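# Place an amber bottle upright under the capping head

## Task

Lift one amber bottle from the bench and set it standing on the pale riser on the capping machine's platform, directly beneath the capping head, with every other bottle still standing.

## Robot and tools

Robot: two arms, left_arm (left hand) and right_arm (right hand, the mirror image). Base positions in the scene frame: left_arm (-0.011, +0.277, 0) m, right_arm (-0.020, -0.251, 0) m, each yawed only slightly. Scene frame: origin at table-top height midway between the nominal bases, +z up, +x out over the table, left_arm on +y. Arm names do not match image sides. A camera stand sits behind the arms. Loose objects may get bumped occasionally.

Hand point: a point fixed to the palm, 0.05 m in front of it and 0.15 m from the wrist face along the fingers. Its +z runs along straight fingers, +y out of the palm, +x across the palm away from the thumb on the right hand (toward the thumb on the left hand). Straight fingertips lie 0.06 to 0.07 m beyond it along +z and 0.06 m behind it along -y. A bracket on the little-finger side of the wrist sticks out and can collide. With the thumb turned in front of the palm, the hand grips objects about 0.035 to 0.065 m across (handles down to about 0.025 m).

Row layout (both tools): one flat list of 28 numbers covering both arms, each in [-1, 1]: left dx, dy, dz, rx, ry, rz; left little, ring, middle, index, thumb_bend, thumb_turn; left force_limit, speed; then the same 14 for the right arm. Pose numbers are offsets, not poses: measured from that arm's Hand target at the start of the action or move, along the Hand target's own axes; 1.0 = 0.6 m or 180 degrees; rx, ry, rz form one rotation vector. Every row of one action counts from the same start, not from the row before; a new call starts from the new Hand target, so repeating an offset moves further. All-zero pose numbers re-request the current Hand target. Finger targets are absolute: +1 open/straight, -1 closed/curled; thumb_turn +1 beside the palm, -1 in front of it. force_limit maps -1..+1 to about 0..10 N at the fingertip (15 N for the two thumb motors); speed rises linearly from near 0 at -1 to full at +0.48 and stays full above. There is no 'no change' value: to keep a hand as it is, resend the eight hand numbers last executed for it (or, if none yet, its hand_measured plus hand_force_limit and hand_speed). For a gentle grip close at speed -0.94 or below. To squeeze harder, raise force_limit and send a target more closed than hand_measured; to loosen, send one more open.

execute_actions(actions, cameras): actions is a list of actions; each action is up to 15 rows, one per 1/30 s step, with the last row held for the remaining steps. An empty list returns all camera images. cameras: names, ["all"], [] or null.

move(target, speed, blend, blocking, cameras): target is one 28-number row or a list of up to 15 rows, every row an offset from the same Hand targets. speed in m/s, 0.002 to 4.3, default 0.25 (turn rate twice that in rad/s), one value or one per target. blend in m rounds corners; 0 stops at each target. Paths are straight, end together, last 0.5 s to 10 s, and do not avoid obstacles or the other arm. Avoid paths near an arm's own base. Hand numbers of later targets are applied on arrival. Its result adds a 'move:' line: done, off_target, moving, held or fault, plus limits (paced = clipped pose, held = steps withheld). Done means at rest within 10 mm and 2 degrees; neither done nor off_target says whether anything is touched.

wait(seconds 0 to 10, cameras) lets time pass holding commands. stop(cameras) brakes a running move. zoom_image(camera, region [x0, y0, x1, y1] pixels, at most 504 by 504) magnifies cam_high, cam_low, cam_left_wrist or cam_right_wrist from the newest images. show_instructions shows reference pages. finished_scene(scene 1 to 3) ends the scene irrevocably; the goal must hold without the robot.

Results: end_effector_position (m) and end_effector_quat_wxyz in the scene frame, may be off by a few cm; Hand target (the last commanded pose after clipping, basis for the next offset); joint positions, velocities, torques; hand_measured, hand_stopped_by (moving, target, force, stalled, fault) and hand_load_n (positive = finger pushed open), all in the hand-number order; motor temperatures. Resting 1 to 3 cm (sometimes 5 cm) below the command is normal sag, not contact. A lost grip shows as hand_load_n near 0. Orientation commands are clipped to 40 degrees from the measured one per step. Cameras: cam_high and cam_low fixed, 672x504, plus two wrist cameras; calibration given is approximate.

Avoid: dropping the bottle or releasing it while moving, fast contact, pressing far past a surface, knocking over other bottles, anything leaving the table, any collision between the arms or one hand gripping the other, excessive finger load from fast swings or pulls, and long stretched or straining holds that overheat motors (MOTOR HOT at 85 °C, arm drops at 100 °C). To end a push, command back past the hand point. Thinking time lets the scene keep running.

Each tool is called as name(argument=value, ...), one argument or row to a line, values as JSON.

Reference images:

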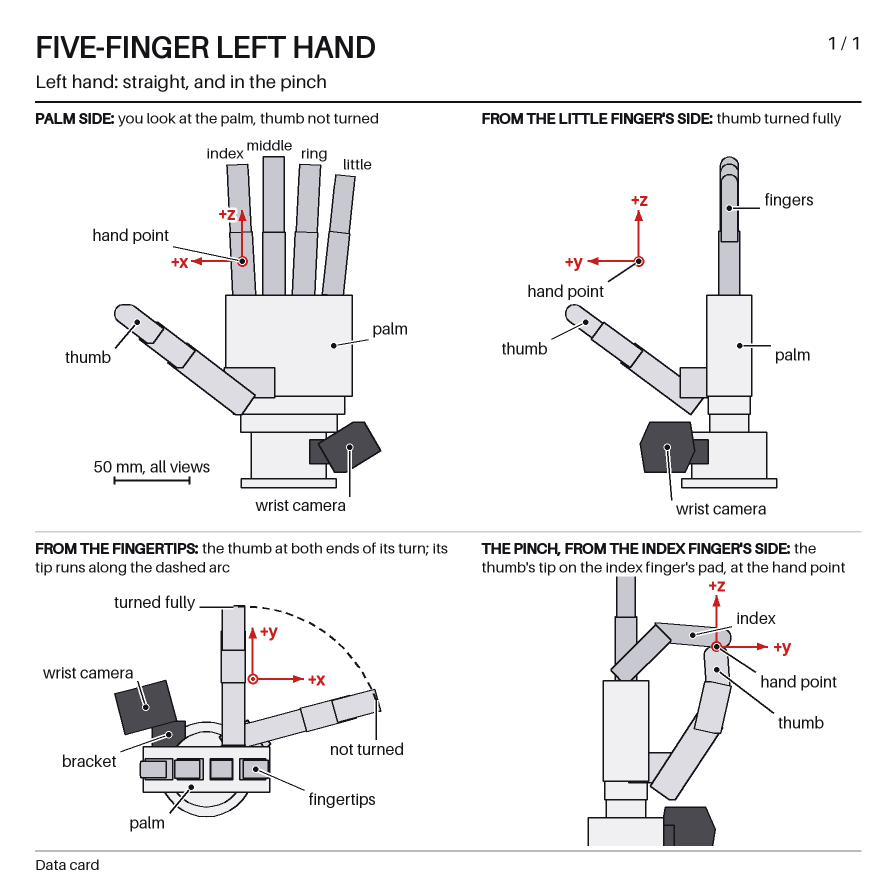

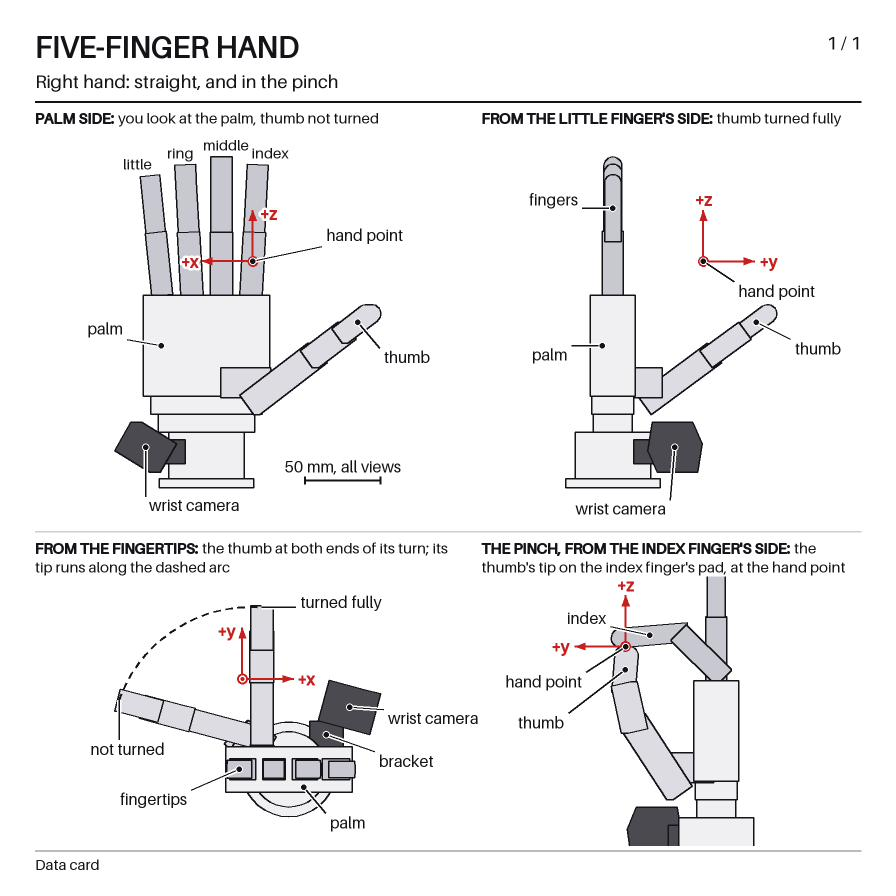

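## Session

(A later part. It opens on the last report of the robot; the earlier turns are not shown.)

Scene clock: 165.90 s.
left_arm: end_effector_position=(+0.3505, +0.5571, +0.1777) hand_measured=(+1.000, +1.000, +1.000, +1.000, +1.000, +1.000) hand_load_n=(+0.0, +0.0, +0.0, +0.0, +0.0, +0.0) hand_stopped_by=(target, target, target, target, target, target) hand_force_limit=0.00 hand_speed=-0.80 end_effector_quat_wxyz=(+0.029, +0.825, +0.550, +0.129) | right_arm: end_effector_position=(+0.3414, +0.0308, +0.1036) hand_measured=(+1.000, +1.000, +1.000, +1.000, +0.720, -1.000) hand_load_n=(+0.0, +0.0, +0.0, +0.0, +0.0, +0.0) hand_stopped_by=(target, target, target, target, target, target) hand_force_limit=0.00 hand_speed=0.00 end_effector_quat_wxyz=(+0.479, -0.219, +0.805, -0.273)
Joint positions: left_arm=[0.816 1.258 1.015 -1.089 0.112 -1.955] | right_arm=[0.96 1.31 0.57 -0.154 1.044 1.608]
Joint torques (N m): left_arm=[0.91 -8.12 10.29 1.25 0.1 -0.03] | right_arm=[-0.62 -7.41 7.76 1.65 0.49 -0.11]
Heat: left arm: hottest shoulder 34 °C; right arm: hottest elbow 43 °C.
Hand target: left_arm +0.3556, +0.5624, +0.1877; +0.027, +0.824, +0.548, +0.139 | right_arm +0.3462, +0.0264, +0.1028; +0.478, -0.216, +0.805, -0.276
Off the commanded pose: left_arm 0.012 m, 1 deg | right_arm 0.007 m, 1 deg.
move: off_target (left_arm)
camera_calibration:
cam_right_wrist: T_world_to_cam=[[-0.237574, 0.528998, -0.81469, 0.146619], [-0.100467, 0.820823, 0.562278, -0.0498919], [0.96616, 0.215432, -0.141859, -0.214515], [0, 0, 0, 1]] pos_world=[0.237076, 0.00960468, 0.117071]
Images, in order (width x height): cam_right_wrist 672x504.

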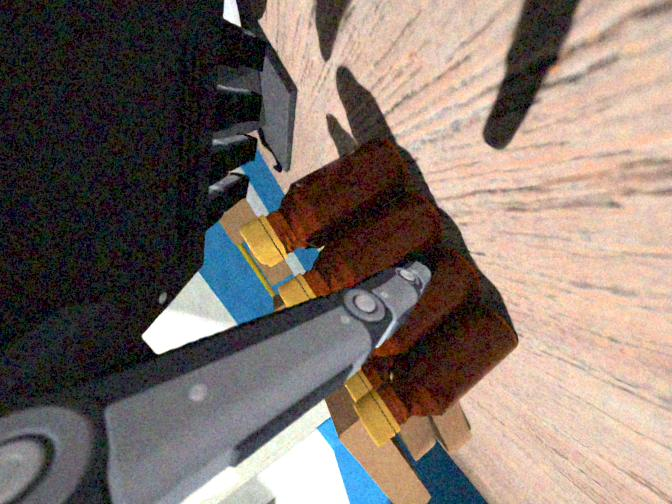

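move(
  target=[
    [0,0,0,0,0,0, 1,1,1,1,1,1,0.0,-0.8, -0.0158,-0.0213,0.0703,0,0,0, 1,1,1,1,0.72,-1,0.0,0.0],
  ],
  speed=0.08,
  cameras=["cam_right_wrist"],
)

zoom_image(
  camera="cam_right_wrist",
  region=[200, 40, 504, 344],
)

Scene clock: 170.27 s.
left_arm: end_effector_position=(+0.3505, +0.5571, +0.1777) hand_measured=(+1.000, +1.000, +1.000, +1.000, +1.000, +1.000) hand_load_n=(+0.0, +0.0, +0.0, +0.0, +0.0, +0.0) hand_stopped_by=(target, target, target, target, target, target) hand_force_limit=0.00 hand_speed=-0.80 end_effector_quat_wxyz=(+0.029, +0.825, +0.550, +0.129) | right_arm: end_effector_position=(+0.3818, +0.0145, +0.1029) hand_measured=(+1.000, +1.000, +1.000, +1.000, +0.720, -1.000) hand_load_n=(+0.0, +0.0, +0.0, +0.0, +0.0, +0.0) hand_stopped_by=(target, target, target, target, target, target) hand_force_limit=0.00 hand_speed=0.00 end_effector_quat_wxyz=(+0.480, -0.218, +0.805, -0.272)
Joint positions: left_arm=[0.816 1.258 1.015 -1.089 0.112 -1.955] | right_arm=[0.831 1.343 0.57 0.027 0.954 1.437]
Joint torques (N m): left_arm=[1.32 -8.06 10.32 1.22 0.14 -0.04] | right_arm=[-0.32 -6.95 8.65 1.89 0.37 -0.11]
Heat: left arm: hottest shoulder 34 °C; right arm: hottest elbow 43 °C.
Hand target: left_arm +0.3556, +0.5624, +0.1877; +0.027, +0.824, +0.548, +0.139 | right_arm +0.3891, +0.0125, +0.1009; +0.478, -0.216, +0.805, -0.276
Off the commanded pose: left_arm 0.012 m, 1 deg | right_arm 0.008 m, 1 deg.
move: off_target (left_arm)
camera_calibration:
cam_right_wrist: T_world_to_cam=[[-0.236538, 0.532129, -0.81295, 0.163592], [-0.100391, 0.818831, 0.565188, -0.0324006], [0.966422, 0.215302, -0.140264, -0.250442], [0, 0, 0, 1]] pos_world=[0.277475, -0.00660078, 0.116177]
Images, in order (width x height): cam_right_wrist 672x504.

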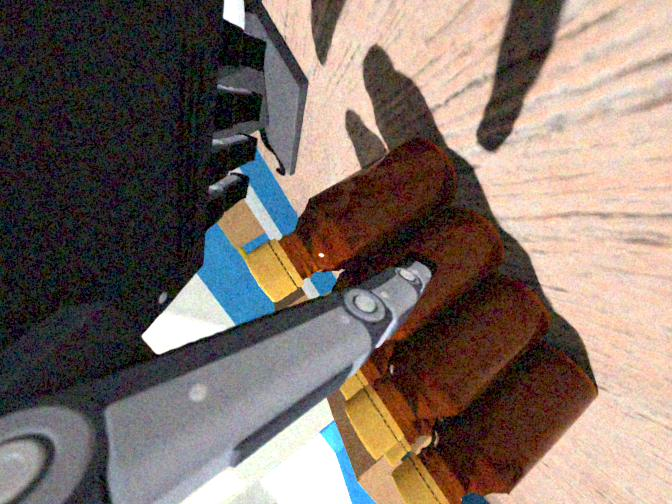

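Scaled by 1.658 from the camera's 672x504 image, which has a finer 960x720 frame.

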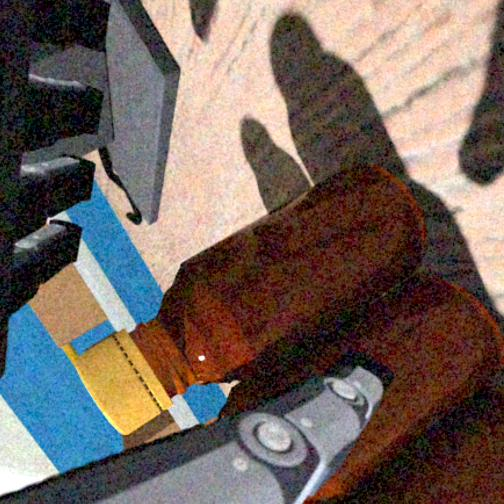

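move(
  target=[
    [0,0,0,0,0,0, 1,1,1,1,1,1,0.0,-0.8, -0.0077,-0.0072,0.0353,0,0,0, 1,1,1,1,0.72,-1,0.0,0.0],
  ],
  speed=0.06,
  cameras=["cam_high","cam_right_wrist"],
)

zoom_image(
  camera="cam_right_wrist",
  region=[200, 40, 504, 344],
)

zoom_image(
  camera="cam_high",
  region=[270, 210, 380, 320],
)

Scene clock: 175.43 s.
left_arm: end_effector_position=(+0.3505, +0.5571, +0.1777) hand_measured=(+1.000, +1.000, +1.000, +1.000, +1.000, +1.000) hand_load_n=(-0.5, +0.0, +0.0, +0.0, +0.0, +0.0) hand_stopped_by=(target, target, target, target, target, target) hand_force_limit=0.00 hand_speed=-0.80 end_effector_quat_wxyz=(+0.029, +0.825, +0.550, +0.129) | right_arm: end_effector_position=(+0.3982, +0.0046, +0.0934) hand_measured=(+1.000, +1.000, +1.000, +1.000, +0.720, -1.000) hand_load_n=(+0.0, +0.0, +0.0, +0.0, +0.0, +0.0) hand_stopped_by=(target, target, target, target, target, target) hand_force_limit=0.00 hand_speed=0.00 end_effector_quat_wxyz=(+0.474, -0.222, +0.807, -0.275)
Joint positions: left_arm=[0.816 1.258 1.015 -1.089 0.112 -1.955] | right_arm=[0.775 1.378 0.57 0.097 0.912 1.375]
Joint torques (N m): left_arm=[1.49 -8.18 10.28 1.22 0.11 -0.02] | right_arm=[-0.21 -7.18 9.94 1.92 0.35 -0.12]
Heat: left arm: hottest shoulder 34 °C; right arm: hottest elbow 42 °C.
Hand target: left_arm +0.3556, +0.5624, +0.1877; +0.027, +0.824, +0.548, +0.139 | right_arm +0.4105, +0.0070, +0.0985; +0.478, -0.216, +0.805, -0.276
Off the commanded pose: left_arm 0.012 m, 1 deg | right_arm 0.013 m, 1 deg.
move: off_target (left_arm, right_arm)
camera_calibration:
cam_right_wrist: T_world_to_cam=[[-0.245508, 0.523211, -0.816074, 0.168929], [-0.093843, 0.825057, 0.557202, -0.0192056], [0.964842, 0.21338, -0.153458, -0.263576], [0, 0, 0, 1]] pos_world=[0.29398, -0.0162976, 0.108112]
Images, in order (width x height): cam_high 672x504, cam_right_wrist 672x504.

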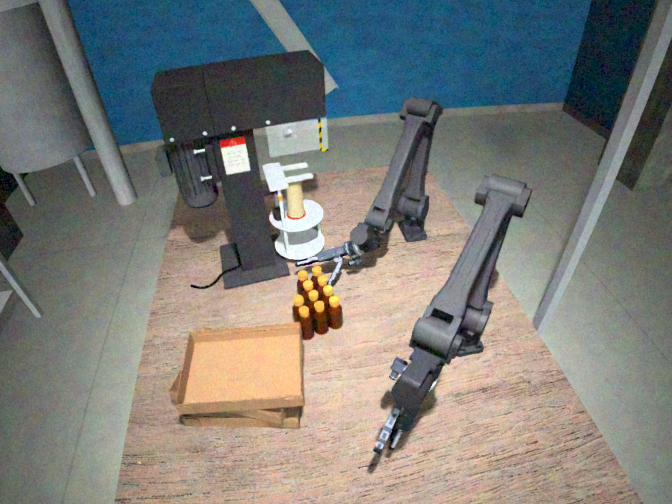

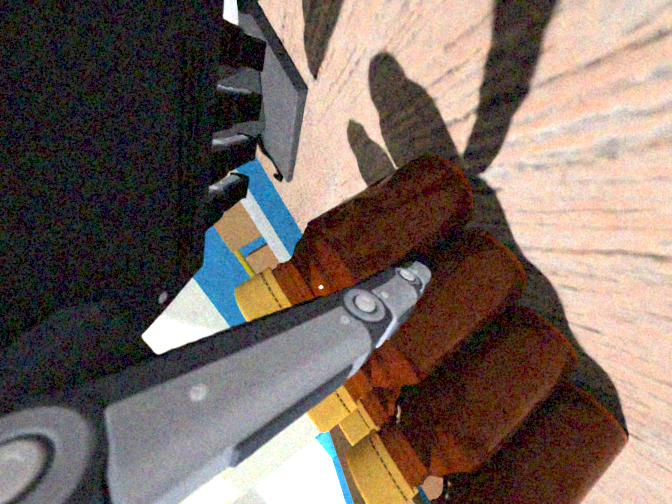

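Scaled by 1.658 from the camera's 672x504 image, which has a finer 960x720 frame.

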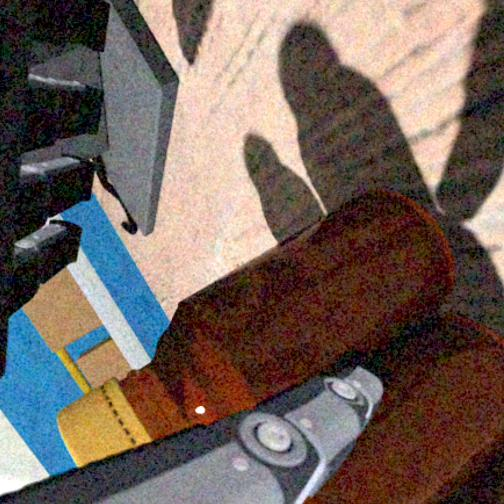

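Scaled by 4.582 from the camera's 672x504 image, which has a finer 960x720 frame.

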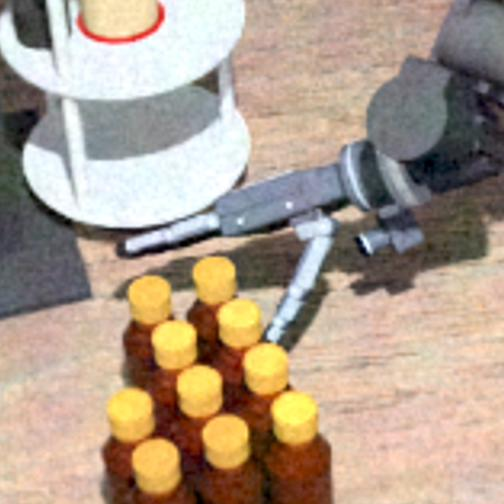

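move(
  target=[
    [0,0,0,0,0,0, 1,1,1,1,1,1,0.0,-0.8, -0.0098,-0.005,0.0072,0,0,0, 1,1,1,1,0.72,-1,0.0,0.0],
  ],
  speed=0.06,
  cameras=["cam_right_wrist"],
)

zoom_image(
  camera="cam_right_wrist",
  region=[200, 40, 504, 344],
)

Scene clock: 179.77 s.
left_arm: end_effector_position=(+0.3505, +0.5571, +0.1777) hand_measured=(+1.000, +1.000, +1.000, +1.000, +1.000, +1.000) hand_load_n=(+0.0, +0.0, +0.0, +0.0, +0.0, +0.0) hand_stopped_by=(target, target, target, target, target, target) hand_force_limit=0.00 hand_speed=-0.80 end_effector_quat_wxyz=(+0.029, +0.825, +0.550, +0.129) | right_arm: end_effector_position=(+0.4001, +0.0014, +0.0917) hand_measured=(+1.000, +1.000, +1.000, +1.000, +0.720, -1.000) hand_load_n=(+0.0, +0.0, +0.0, +0.0, +0.0, +0.0) hand_stopped_by=(target, target, target, target, target, target) hand_force_limit=0.00 hand_speed=0.00 end_effector_quat_wxyz=(+0.470, -0.225, +0.807, -0.277)
Joint positions: left_arm=[0.816 1.258 1.015 -1.089 0.112 -1.955] | right_arm=[0.763 1.379 0.57 0.097 0.903 1.361]
Joint torques (N m): left_arm=[0.91 -8.29 10.24 1.26 0.11 -0.01] | right_arm=[-0.44 -7.36 11.23 1.89 0.33 -0.12]
Heat: left arm: hottest shoulder 34 °C; right arm: hottest elbow 42 °C.
Hand target: left_arm +0.3556, +0.5624, +0.1877; +0.027, +0.824, +0.548, +0.139 | right_arm +0.4171, +0.0073, +0.1026; +0.478, -0.216, +0.805, -0.276
Off the commanded pose: left_arm 0.012 m, 1 deg | right_arm 0.021 m, 1 deg.
move: off_target (left_arm, right_arm)
camera_calibration:
cam_right_wrist: T_world_to_cam=[[-0.252393, 0.516635, -0.818161, 0.172775], [-0.090476, 0.82923, 0.551535, -0.0162401], [0.963386, 0.213227, -0.162549, -0.263597], [0, 0, 0, 1]] pos_world=[0.296083, -0.0195884, 0.107467]
Images, in order (width x height): cam_right_wrist 672x504.

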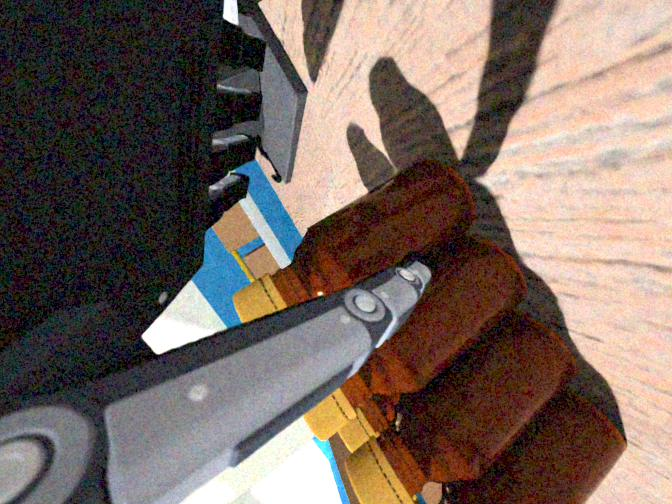

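Scaled by 1.658 from the camera's 672x504 image, which has a finer 960x720 frame.

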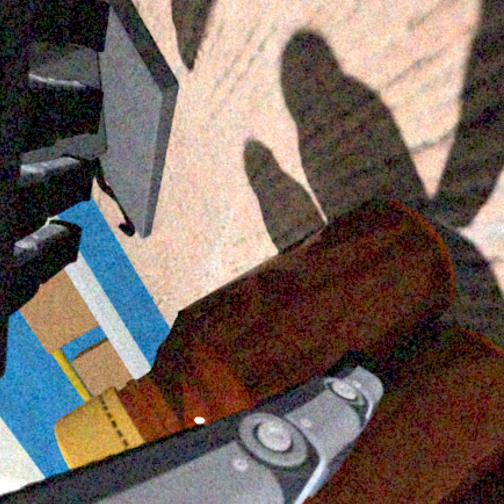

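move(
  target=[
    [0,0,0,0,0,0, 1,1,1,1,1,1,0.0,-0.8, 0,0,0,0,0,0, 1,1,0.4,0.4,0.72,-1,-0.4,-0.3],
  ],
  speed=0.06,
  cameras=["cam_high","cam_right_wrist"],
)

zoom_image(
  camera="cam_right_wrist",
  region=[200, 40, 504, 344],
)

zoom_image(
  camera="cam_high",
  region=[270, 210, 380, 320],
)

Scene clock: 183.73 s.
left_arm: end_effector_position=(+0.3505, +0.5571, +0.1777) hand_measured=(+1.000, +1.000, +1.000, +1.000, +1.000, +1.000) hand_load_n=(+0.0, +0.0, +0.0, +0.0, +0.0, +0.0) hand_stopped_by=(target, target, target, target, target, target) hand_force_limit=0.00 hand_speed=-0.80 end_effector_quat_wxyz=(+0.029, +0.825, +0.550, +0.129) | right_arm: end_effector_position=(+0.4000, +0.0015, +0.0916) hand_measured=(+1.000, +1.000, +0.400, +0.400, +0.720, -1.000) hand_load_n=(+0.0, +0.0, +0.5, +0.0, +0.0, +0.0) hand_stopped_by=(target, target, target, target, target, target) hand_force_limit=-0.40 hand_speed=-0.30 end_effector_quat_wxyz=(+0.470, -0.226, +0.807, -0.277)
Joint positions: left_arm=[0.816 1.258 1.015 -1.089 0.112 -1.955] | right_arm=[0.763 1.379 0.57 0.097 0.902 1.36]
Joint torques (N m): left_arm=[0.85 -8.18 10.26 1.25 0.11 -0.03] | right_arm=[-0.62 -7.24 11.21 1.89 0.37 -0.11]
Heat: left arm: hottest shoulder 34 °C; right arm: hottest elbow 42 °C.
Hand target: left_arm +0.3556, +0.5624, +0.1877; +0.027, +0.824, +0.548, +0.139 | right_arm +0.4171, +0.0074, +0.1026; +0.478, -0.216, +0.805, -0.276
Off the commanded pose: left_arm 0.012 m, 1 deg | right_arm 0.021 m, 2 deg.
move: off_target (left_arm, right_arm)
camera_calibration:
cam_right_wrist: T_world_to_cam=[[-0.253786, 0.515217, -0.818623, 0.173094], [-0.0911447, 0.829828, 0.550526, -0.01588], [0.962956, 0.214329, -0.16364, -0.263254], [0, 0, 0, 1]] pos_world=[0.295983, -0.0195803, 0.107362]
Images, in order (width x height): cam_high 672x504, cam_right_wrist 672x504.

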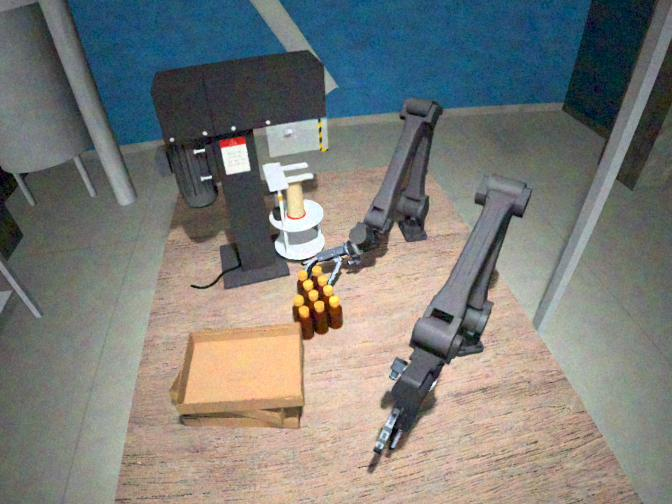

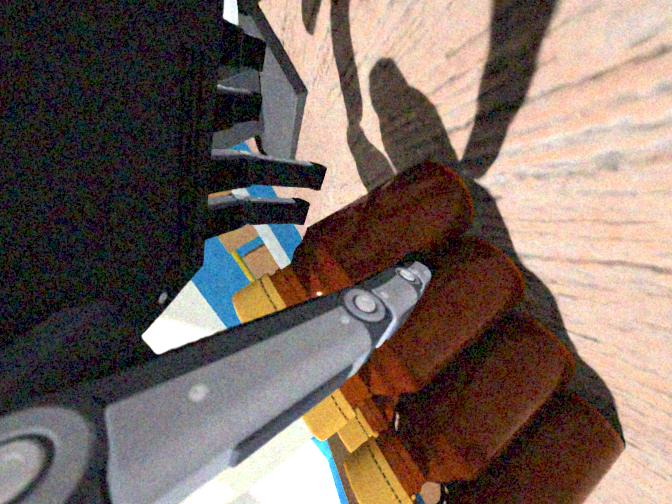

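Scaled by 1.658 from the camera's 672x504 image, which has a finer 960x720 frame.

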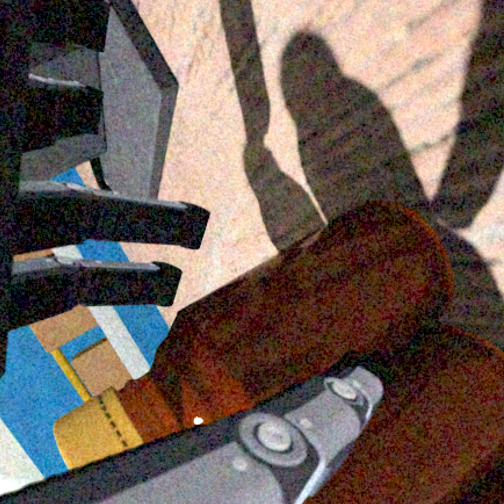

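Scaled by 4.582 from the camera's 672x504 image, which has a finer 960x720 frame.

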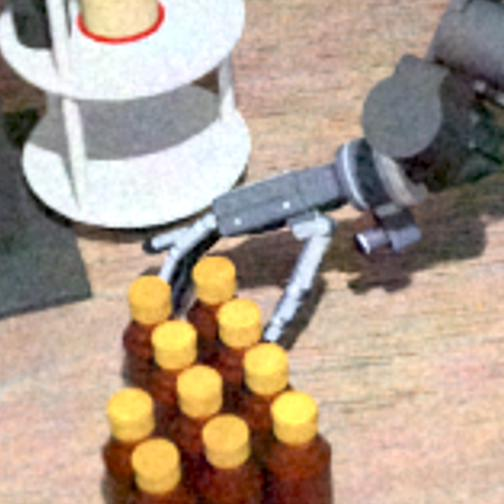

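move(
  target=[
    [0,0,0,0,0,0, 1,1,1,1,1,1,0.0,-0.8, 0,0,0,0,0,0, 1,1,-0.1,-0.1,0.72,-1,-0.5,-0.92],
  ],
  speed=0.06,
  cameras=["cam_high","cam_right_wrist"],
)

zoom_image(
  camera="cam_right_wrist",
  region=[200, 40, 504, 344],
)

zoom_image(
  camera="cam_high",
  region=[270, 210, 380, 320],
)

Scene clock: 188.10 s.
left_arm: end_effector_position=(+0.3505, +0.5571, +0.1777) hand_measured=(+1.000, +1.000, +1.000, +1.000, +1.000, +1.000) hand_load_n=(+0.0, +0.0, +0.0, +0.0, +0.0, +0.0) hand_stopped_by=(target, target, target, target, target, target) hand_force_limit=0.00 hand_speed=-0.80 end_effector_quat_wxyz=(+0.029, +0.825, +0.550, +0.129) | right_arm: end_effector_position=(+0.4011, -0.0003, +0.0911) hand_measured=(+1.000, +1.000, -0.002, +0.028, +0.720, -1.000) hand_load_n=(+0.0, +0.0, +2.5, +0.5, +3.0, +1.0) hand_stopped_by=(target, target, force, force, target, target) hand_force_limit=-0.50 hand_speed=-0.92 end_effector_quat_wxyz=(+0.469, -0.225, +0.808, -0.278)
Joint positions: left_arm=[0.816 1.258 1.015 -1.089 0.112 -1.955] | right_arm=[0.759 1.38 0.57 0.097 0.902 1.36]
Joint torques (N m): left_arm=[1.14 -8.35 10.29 1.18 0.13 -0.02] | right_arm=[-0.03 -7.12 11.26 1.88 0.36 -0.1]
Heat: left arm: hottest shoulder 34 °C; right arm: hottest elbow 42 °C.
Hand target: left_arm +0.3556, +0.5624, +0.1877; +0.027, +0.824, +0.548, +0.139 | right_arm +0.4171, +0.0074, +0.1025; +0.478, -0.216, +0.805, -0.276
Off the commanded pose: left_arm 0.012 m, 1 deg | right_arm 0.021 m, 2 deg.
move: off_target (left_arm, right_arm)
camera_calibration:
cam_right_wrist: T_world_to_cam=[[-0.252223, 0.515631, -0.818846, 0.173318], [-0.0872185, 0.830646, 0.549927, -0.0154698], [0.963731, 0.210123, -0.164535, -0.264201], [0, 0, 0, 1]] pos_world=[0.296984, -0.0210037, 0.106958]
Images, in order (width x height): cam_high 672x504, cam_right_wrist 672x504.

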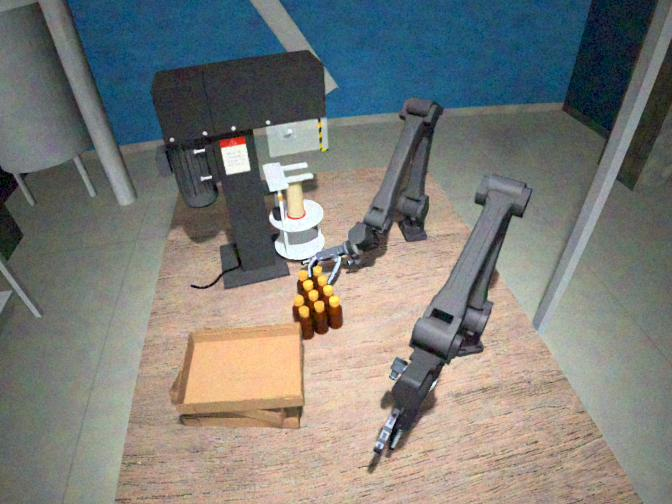

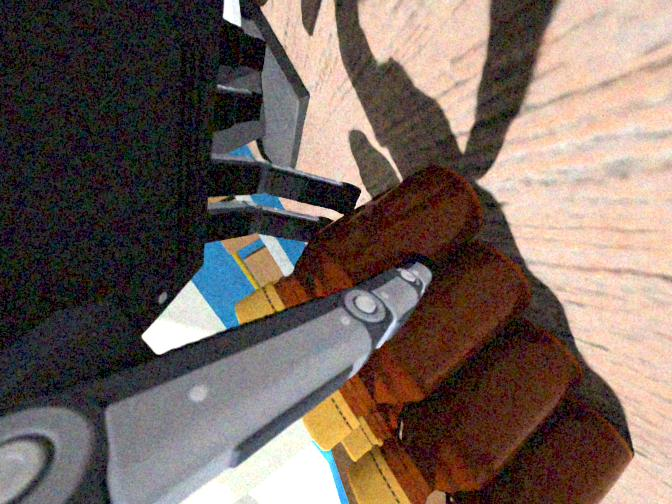

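Scaled by 1.658 from the camera's 672x504 image, which has a finer 960x720 frame.

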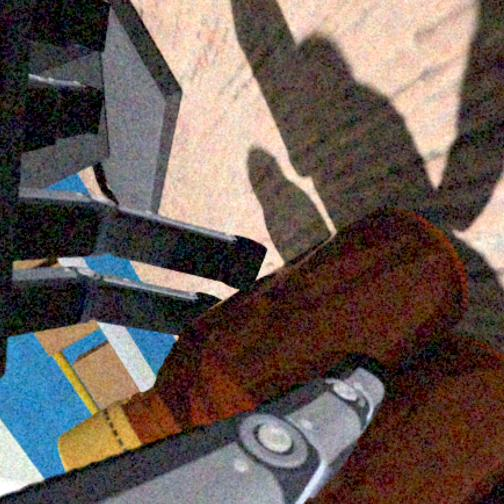

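Scaled by 4.582 from the camera's 672x504 image, which has a finer 960x720 frame.

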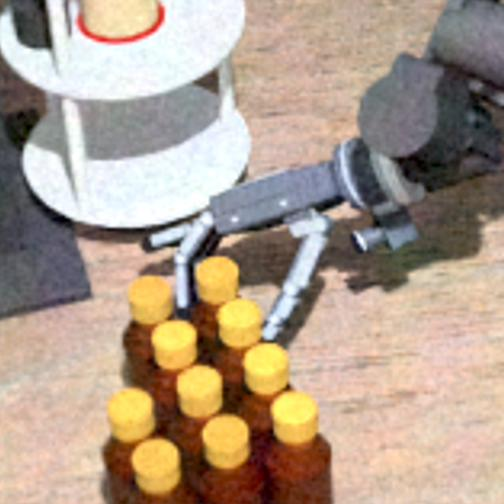

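move(
  target=[
    [0,0,0,0,0,0, 1,1,1,1,1,1,0.0,-0.8, 0,0,0,0,0,0, 1,1,-0.3,-0.3,0.72,-1,-0.3,-0.94],
  ],
  speed=0.06,
  cameras=[],
)

Scene clock: 189.50 s.
left_arm: end_effector_position=(+0.3505, +0.5571, +0.1777) hand_measured=(+1.000, +1.000, +1.000, +1.000, +1.000, +1.000) hand_load_n=(+0.0, +0.0, +0.0, +0.0, +0.0, +0.0) hand_stopped_by=(target, target, target, target, target, target) hand_force_limit=0.00 hand_speed=-0.80 end_effector_quat_wxyz=(+0.029, +0.825, +0.550, +0.129) | right_arm: end_effector_position=(+0.4013, -0.0007, +0.0911) hand_measured=(+1.000, +1.000, -0.012, +0.012, +0.722, -1.000) hand_load_n=(-0.5, +0.0, +3.0, +3.5, +6.0, +1.0) hand_stopped_by=(target, target, force, force, target, target) hand_force_limit=-0.30 hand_speed=-0.94 end_effector_quat_wxyz=(+0.469, -0.225, +0.808, -0.279)
Joint positions: left_arm=[0.816 1.258 1.015 -1.089 0.112 -1.955] | right_arm=[0.758 1.38 0.57 0.097 0.902 1.36]
Joint torques (N m): left_arm=[0.91 -8.18 10.29 1.2 0.12 -0.01] | right_arm=[-0.21 -7.24 11.26 1.96 0.34 -0.08]
Heat: left arm: hottest shoulder 34 °C; right arm: hottest elbow 42 °C.
Hand target: left_arm +0.3556, +0.5624, +0.1877; +0.027, +0.824, +0.548, +0.139 | right_arm +0.4171, +0.0073, +0.1025; +0.478, -0.216, +0.805, -0.276
Off the commanded pose: left_arm 0.012 m, 1 deg | right_arm 0.021 m, 2 deg.
move: off_target (left_arm, right_arm)
No camera images: "cameras" was empty.

move(
  target=[
    [0,0,0,0,0,0, 1,1,1,1,1,1,0.0,-0.8, -0.0485,-0.0707,-0.0573,0,0,0, 1,1,-0.3,-0.3,0.72,-1,-0.3,-0.94],
  ],
  speed=0.08,
  cameras=["cam_high","cam_low","cam_right_wrist"],
)

zoom_image(
  camera="cam_high",
  region=[260, 190, 390, 320],
)

zoom_image(
  camera="cam_right_wrist",
  region=[200, 40, 504, 344],
)

Scene clock: 192.03 s.
left_arm: end_effector_position=(+0.3505, +0.5571, +0.1777) hand_measured=(+1.000, +1.000, +1.000, +1.000, +1.000, +1.000) hand_load_n=(+0.0, +0.0, +0.0, +0.0, +0.0, +0.0) hand_stopped_by=(target, target, target, target, target, target) hand_force_limit=0.00 hand_speed=-0.80 end_effector_quat_wxyz=(+0.029, +0.825, +0.550, +0.129) | right_arm: end_effector_position=(+0.3925, -0.0106, +0.1376) hand_measured=(+1.000, +1.000, -0.012, +0.012, +0.720, -1.000) hand_load_n=(+0.0, +0.0, +0.0, +0.0, +0.0, +0.0) hand_stopped_by=(target, target, force, force, target, target) hand_force_limit=-0.30 hand_speed=-0.94 end_effector_quat_wxyz=(+0.460, -0.231, +0.808, -0.287)
Joint positions: left_arm=[0.816 1.258 1.015 -1.089 0.112 -1.955] | right_arm=[0.758 1.23 0.613 -0.116 0.909 1.353]
Joint torques (N m): left_arm=[0.97 -8.47 10.26 1.18 0.13 -0.02] | right_arm=[1.03 -7.82 12.86 1.05 0.57 0.15]
Heat: left arm: hottest shoulder 34 °C; right arm: hottest elbow 42 °C.
Hand target: left_arm +0.3556, +0.5624, +0.1877; +0.027, +0.824, +0.548, +0.139 | right_arm +0.4031, +0.0012, +0.1622; +0.478, -0.216, +0.805, -0.276
Off the commanded pose: left_arm 0.012 m, 1 deg | right_arm 0.030 m, 3 deg.
move: off_target (left_arm, right_arm)
camera_calibration:
cam_right_wrist: T_world_to_cam=[[-0.261474, 0.49727, -0.827257, 0.219254], [-0.0773497, 0.843522, 0.531495, -0.0345747], [0.962106, 0.20296, -0.182095, -0.243148], [0, 0, 0, 1]] pos_world=[0.288589, -0.0305143, 0.155479]
Images, in order (width x height): cam_high 672x504, cam_low 672x504, cam_right_wrist 672x504.

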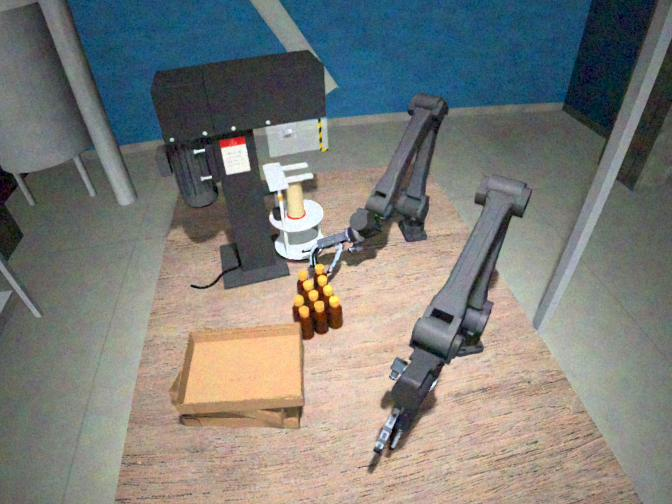

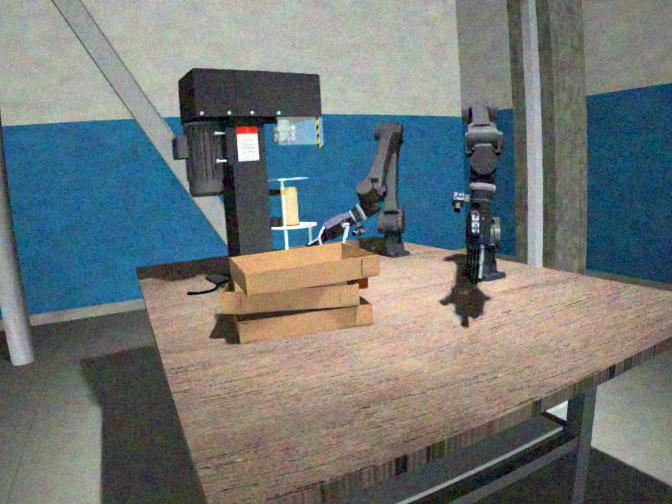

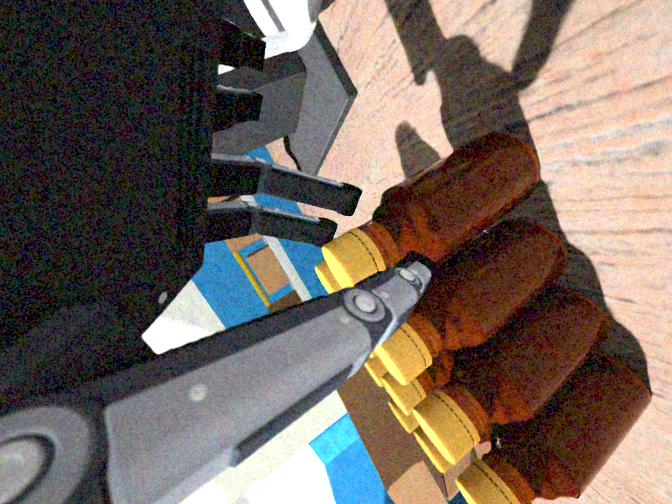

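Scaled by 3.877 from the camera's 672x504 image, which has a finer 960x720 frame.

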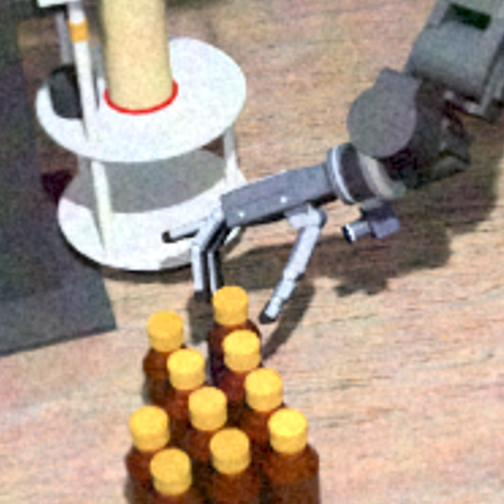

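Scaled by 1.658 from the camera's 672x504 image, which has a finer 960x720 frame.

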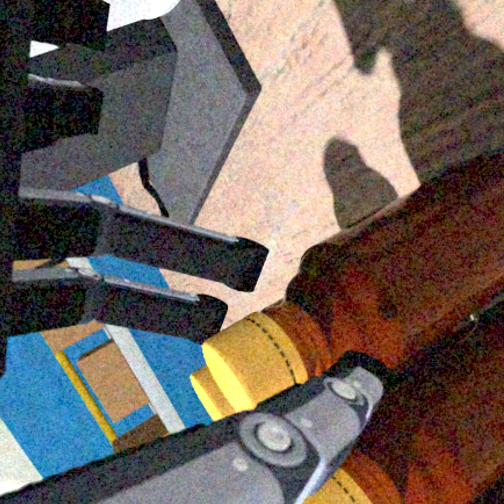

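move(
  target=[
    [0,0,0,0,0,0, 1,1,1,1,1,1,0.0,-0.8, 0,0,0,0,0,0, 1,1,1,1,0.6,-1,-0.3,0],
    [0,0,0,0,0,0, 1,1,1,1,1,1,0.0,-0.8, 0.0755,0.0833,-0.0123,0,0,0, 1,1,1,1,0.6,-1,-0.3,0],
  ],
  speed=0.1,
  cameras=["cam_high","cam_right_wrist"],
)

zoom_image(
  camera="cam_right_wrist",
  region=[200, 40, 504, 344],
)

Scene clock: 198.73 s.
left_arm: end_effector_position=(+0.3505, +0.5571, +0.1777) hand_measured=(+1.000, +1.000, +1.000, +1.000, +1.000, +1.000) hand_load_n=(+0.0, +0.0, +0.0, +0.0, +0.0, +0.0) hand_stopped_by=(target, target, target, target, target, target) hand_force_limit=0.00 hand_speed=-0.80 end_effector_quat_wxyz=(+0.029, +0.825, +0.550, +0.129) | right_arm: end_effector_position=(+0.3740, +0.0050, +0.1057) hand_measured=(+1.000, +1.000, +1.000, +1.000, +0.600, -1.000) hand_load_n=(+0.0, +0.0, +0.0, +0.0, +0.0, +0.0) hand_stopped_by=(target, target, target, target, target, target) hand_force_limit=-0.30 hand_speed=0.00 end_effector_quat_wxyz=(+0.474, -0.215, +0.806, -0.282)
Joint positions: left_arm=[0.816 1.258 1.015 -1.089 0.112 -1.955] | right_arm=[0.839 1.309 0.56 -0.031 0.978 1.46]
Joint torques (N m): left_arm=[1.2 -8.23 10.28 1.22 0.11 0] | right_arm=[1.73 -6.59 8.16 1.85 0.64 0.14]
Heat: left arm: hottest shoulder 34 °C; right arm: hottest elbow 43 °C.
Hand target: left_arm +0.3556, +0.5624, +0.1877; +0.027, +0.824, +0.548, +0.139 | right_arm +0.3720, +0.0130, +0.1032; +0.478, -0.216, +0.805, -0.276
Off the commanded pose: left_arm 0.012 m, 1 deg | right_arm 0.009 m, 1 deg.
move: off_target (left_arm)
camera_calibration:
cam_right_wrist: T_world_to_cam=[[-0.230634, 0.52394, -0.819936, 0.167729], [-0.082604, 0.829069, 0.553011, -0.0324215], [0.969528, 0.195273, -0.147932, -0.240709], [0, 0, 0, 1]] pos_world=[0.26938, -0.0139964, 0.119848]
Images, in order (width x height): cam_high 672x504, cam_right_wrist 672x504.

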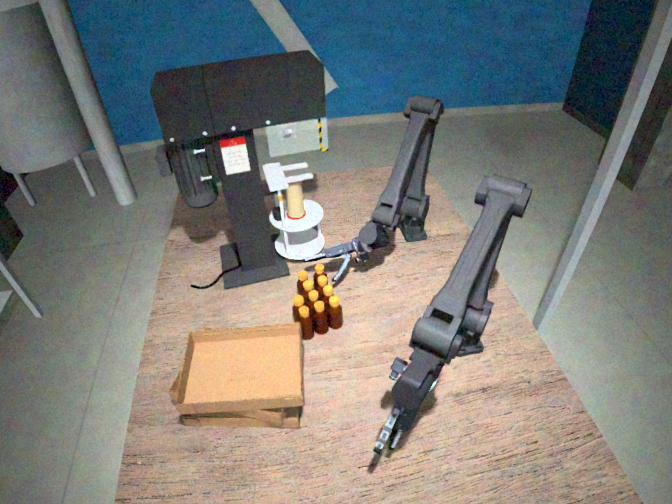

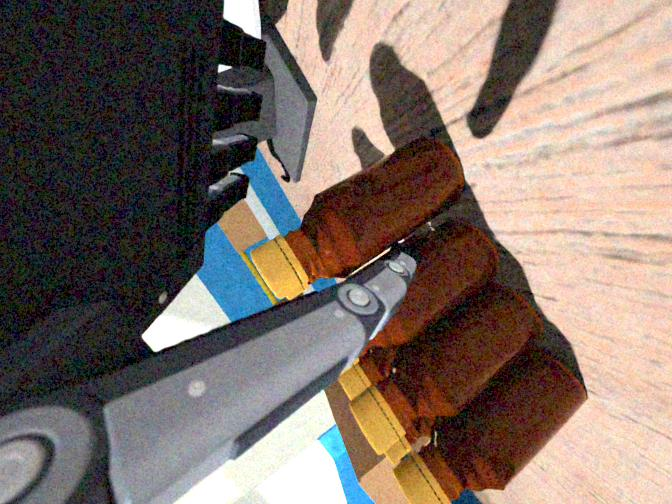

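Scaled by 1.658 from the camera's 672x504 image, which has a finer 960x720 frame.

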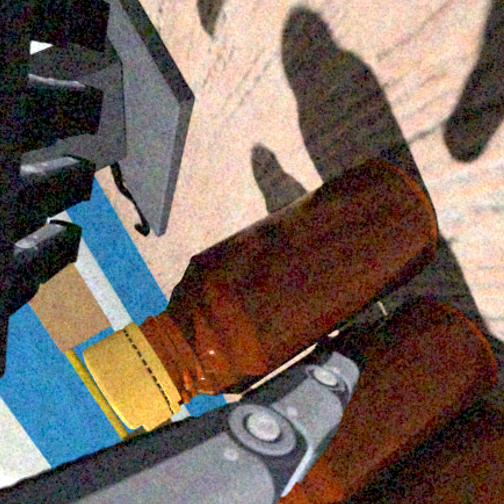

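move(
  target=[
    [0,0,0,0,0,0, 1,1,1,1,1,1,0.0,-0.8, -0.0178,-0.0043,0.037,0,0,0, 1,1,1,1,0.6,-1,-0.3,0],
  ],
  speed=0.06,
  cameras=["cam_high","cam_right_wrist"],
)

zoom_image(
  camera="cam_right_wrist",
  region=[200, 40, 504, 344],
)

Scene clock: 202.73 s.
left_arm: end_effector_position=(+0.3505, +0.5571, +0.1777) hand_measured=(+1.000, +1.000, +1.000, +1.000, +1.000, +1.000) hand_load_n=(+0.0, +0.0, +0.0, +0.0, +0.0, +0.0) hand_stopped_by=(target, target, target, target, target, target) hand_force_limit=0.00 hand_speed=-0.80 end_effector_quat_wxyz=(+0.029, +0.825, +0.550, +0.129) | right_arm: end_effector_position=(+0.3829, +0.0072, +0.0951) hand_measured=(+1.000, +1.000, +1.000, +1.000, +0.600, -1.000) hand_load_n=(+0.0, +0.0, +0.0, +0.0, +0.0, +0.0) hand_stopped_by=(target, target, target, target, target, target) hand_force_limit=-0.30 hand_speed=0.00 end_effector_quat_wxyz=(+0.472, -0.224, +0.807, -0.277)
Joint positions: left_arm=[0.816 1.258 1.015 -1.089 0.112 -1.955] | right_arm=[0.814 1.349 0.56 0.037 0.942 1.417]
Joint torques (N m): left_arm=[1.49 -8 10.35 1.13 0.14 -0.03] | right_arm=[-0.5 -7 10.51 1.92 0.41 -0.11]
Heat: left arm: hottest elbow 35 °C; right arm: hottest elbow 43 °C.
Hand target: left_arm +0.3556, +0.5624, +0.1877; +0.027, +0.824, +0.548, +0.139 | right_arm +0.3967, +0.0124, +0.1032; +0.478, -0.216, +0.805, -0.276
Off the commanded pose: left_arm 0.012 m, 1 deg | right_arm 0.017 m, 1 deg.
move: off_target (left_arm, right_arm)
camera_calibration:
cam_right_wrist: T_world_to_cam=[[-0.248656, 0.518522, -0.818111, 0.166681], [-0.0916185, 0.828261, 0.552801, -0.0242207], [0.964249, 0.212411, -0.158446, -0.248437], [0, 0, 0, 1]] pos_world=[0.278782, -0.0135957, 0.110389]
Images, in order (width x height): cam_high 672x504, cam_right_wrist 672x504.

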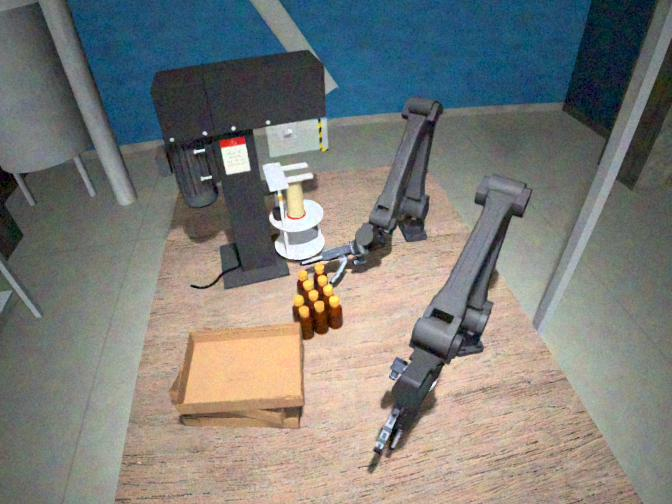

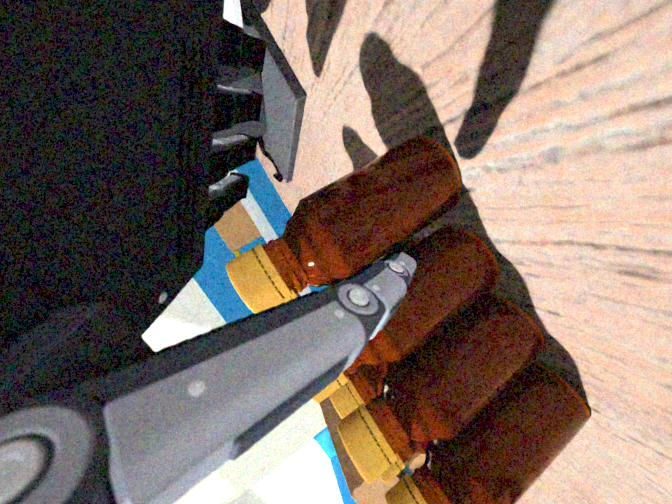

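Scaled by 1.658 from the camera's 672x504 image, which has a finer 960x720 frame.

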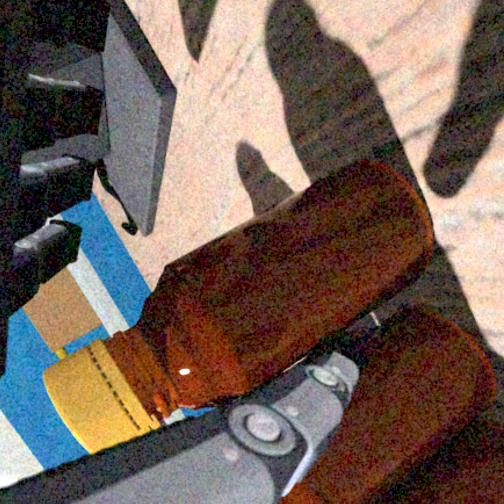

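move(
  target=[
    [0,0,0,0,0,0, 1,1,1,1,1,1,0.0,-0.8, -0.0115,-0.0093,0.0213,0,0,0, 1,1,1,1,0.6,-1,-0.3,0],
  ],
  speed=0.06,
  cameras=["cam_high","cam_right_wrist"],
)

zoom_image(
  camera="cam_right_wrist",
  region=[200, 40, 504, 344],
)

zoom_image(
  camera="cam_high",
  region=[270, 210, 380, 320],
)

Scene clock: 205.83 s.
left_arm: end_effector_position=(+0.3505, +0.5571, +0.1777) hand_measured=(+1.000, +1.000, +1.000, +1.000, +1.000, +1.000) hand_load_n=(+0.0, +0.0, +0.0, +0.0, +0.0, +0.0) hand_stopped_by=(target, target, target, target, target, target) hand_force_limit=0.00 hand_speed=-0.80 end_effector_quat_wxyz=(+0.029, +0.825, +0.550, +0.129) | right_arm: end_effector_position=(+0.3933, +0.0015, +0.0932) hand_measured=(+1.000, +1.000, +1.000, +1.000, +0.600, -1.000) hand_load_n=(+0.0, +0.0, +0.0, +0.0, +0.0, +0.0) hand_stopped_by=(target, target, target, target, target, target) hand_force_limit=-0.30 hand_speed=0.00 end_effector_quat_wxyz=(+0.468, -0.227, +0.808, -0.279)
Joint positions: left_arm=[0.816 1.258 1.015 -1.089 0.112 -1.955] | right_arm=[0.778 1.361 0.566 0.064 0.914 1.377]
Joint torques (N m): left_arm=[1.14 -8.47 10.37 1.21 0.11 -0.03] | right_arm=[-0.38 -6.71 11.67 1.96 0.37 -0.1]
Heat: left arm: hottest elbow 35 °C; right arm: hottest elbow 42 °C.
Hand target: left_arm +0.3556, +0.5624, +0.1877; +0.027, +0.824, +0.548, +0.139 | right_arm +0.4117, +0.0094, +0.1064; +0.478, -0.216, +0.805, -0.276
Off the commanded pose: left_arm 0.012 m, 1 deg | right_arm 0.024 m, 2 deg.
move: off_target (left_arm, right_arm)
camera_calibration:
cam_right_wrist: T_world_to_cam=[[-0.256464, 0.512063, -0.819767, 0.173914], [-0.0879097, 0.832261, 0.54737, -0.0183932], [0.962548, 0.212446, -0.168429, -0.255883], [0, 0, 0, 1]] pos_world=[0.289285, -0.0193857, 0.109539]
Images, in order (width x height): cam_high 672x504, cam_right_wrist 672x504.

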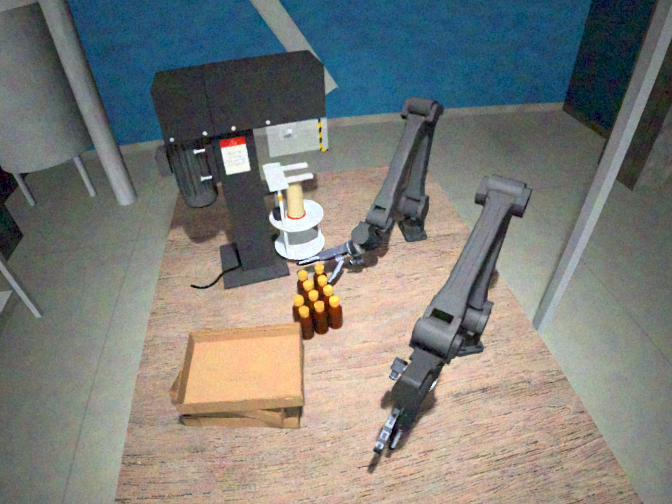

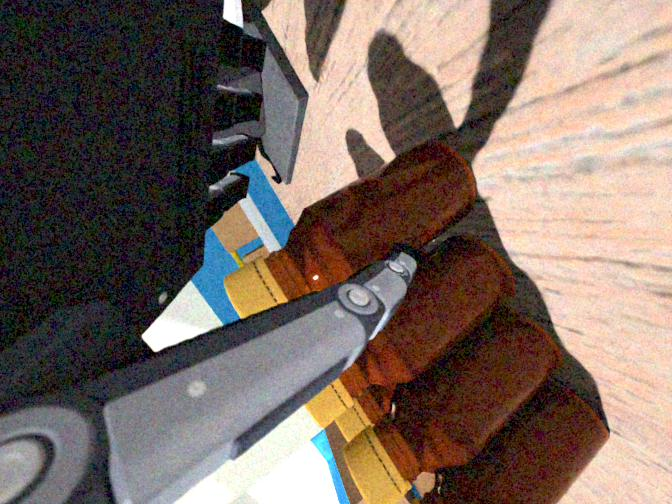

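Scaled by 1.658 from the camera's 672x504 image, which has a finer 960x720 frame.

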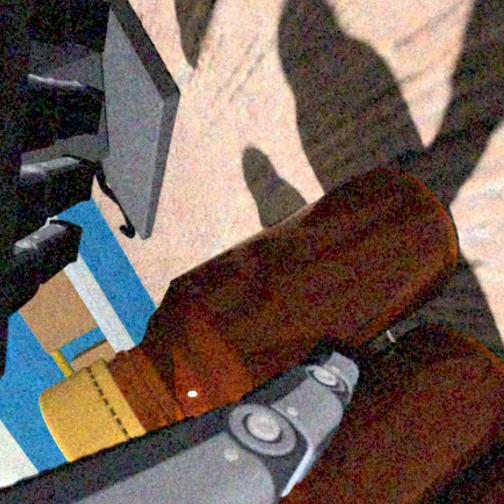

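Scaled by 4.582 from the camera's 672x504 image, which has a finer 960x720 frame.

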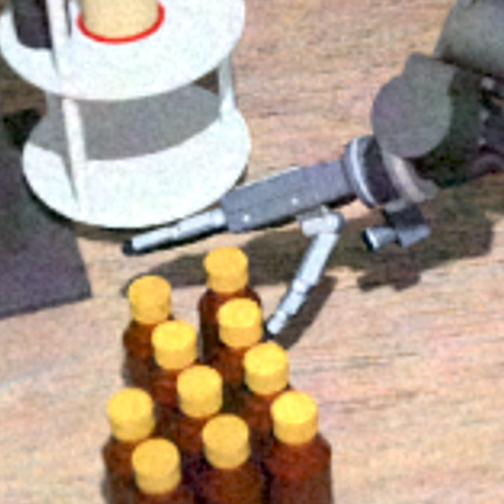

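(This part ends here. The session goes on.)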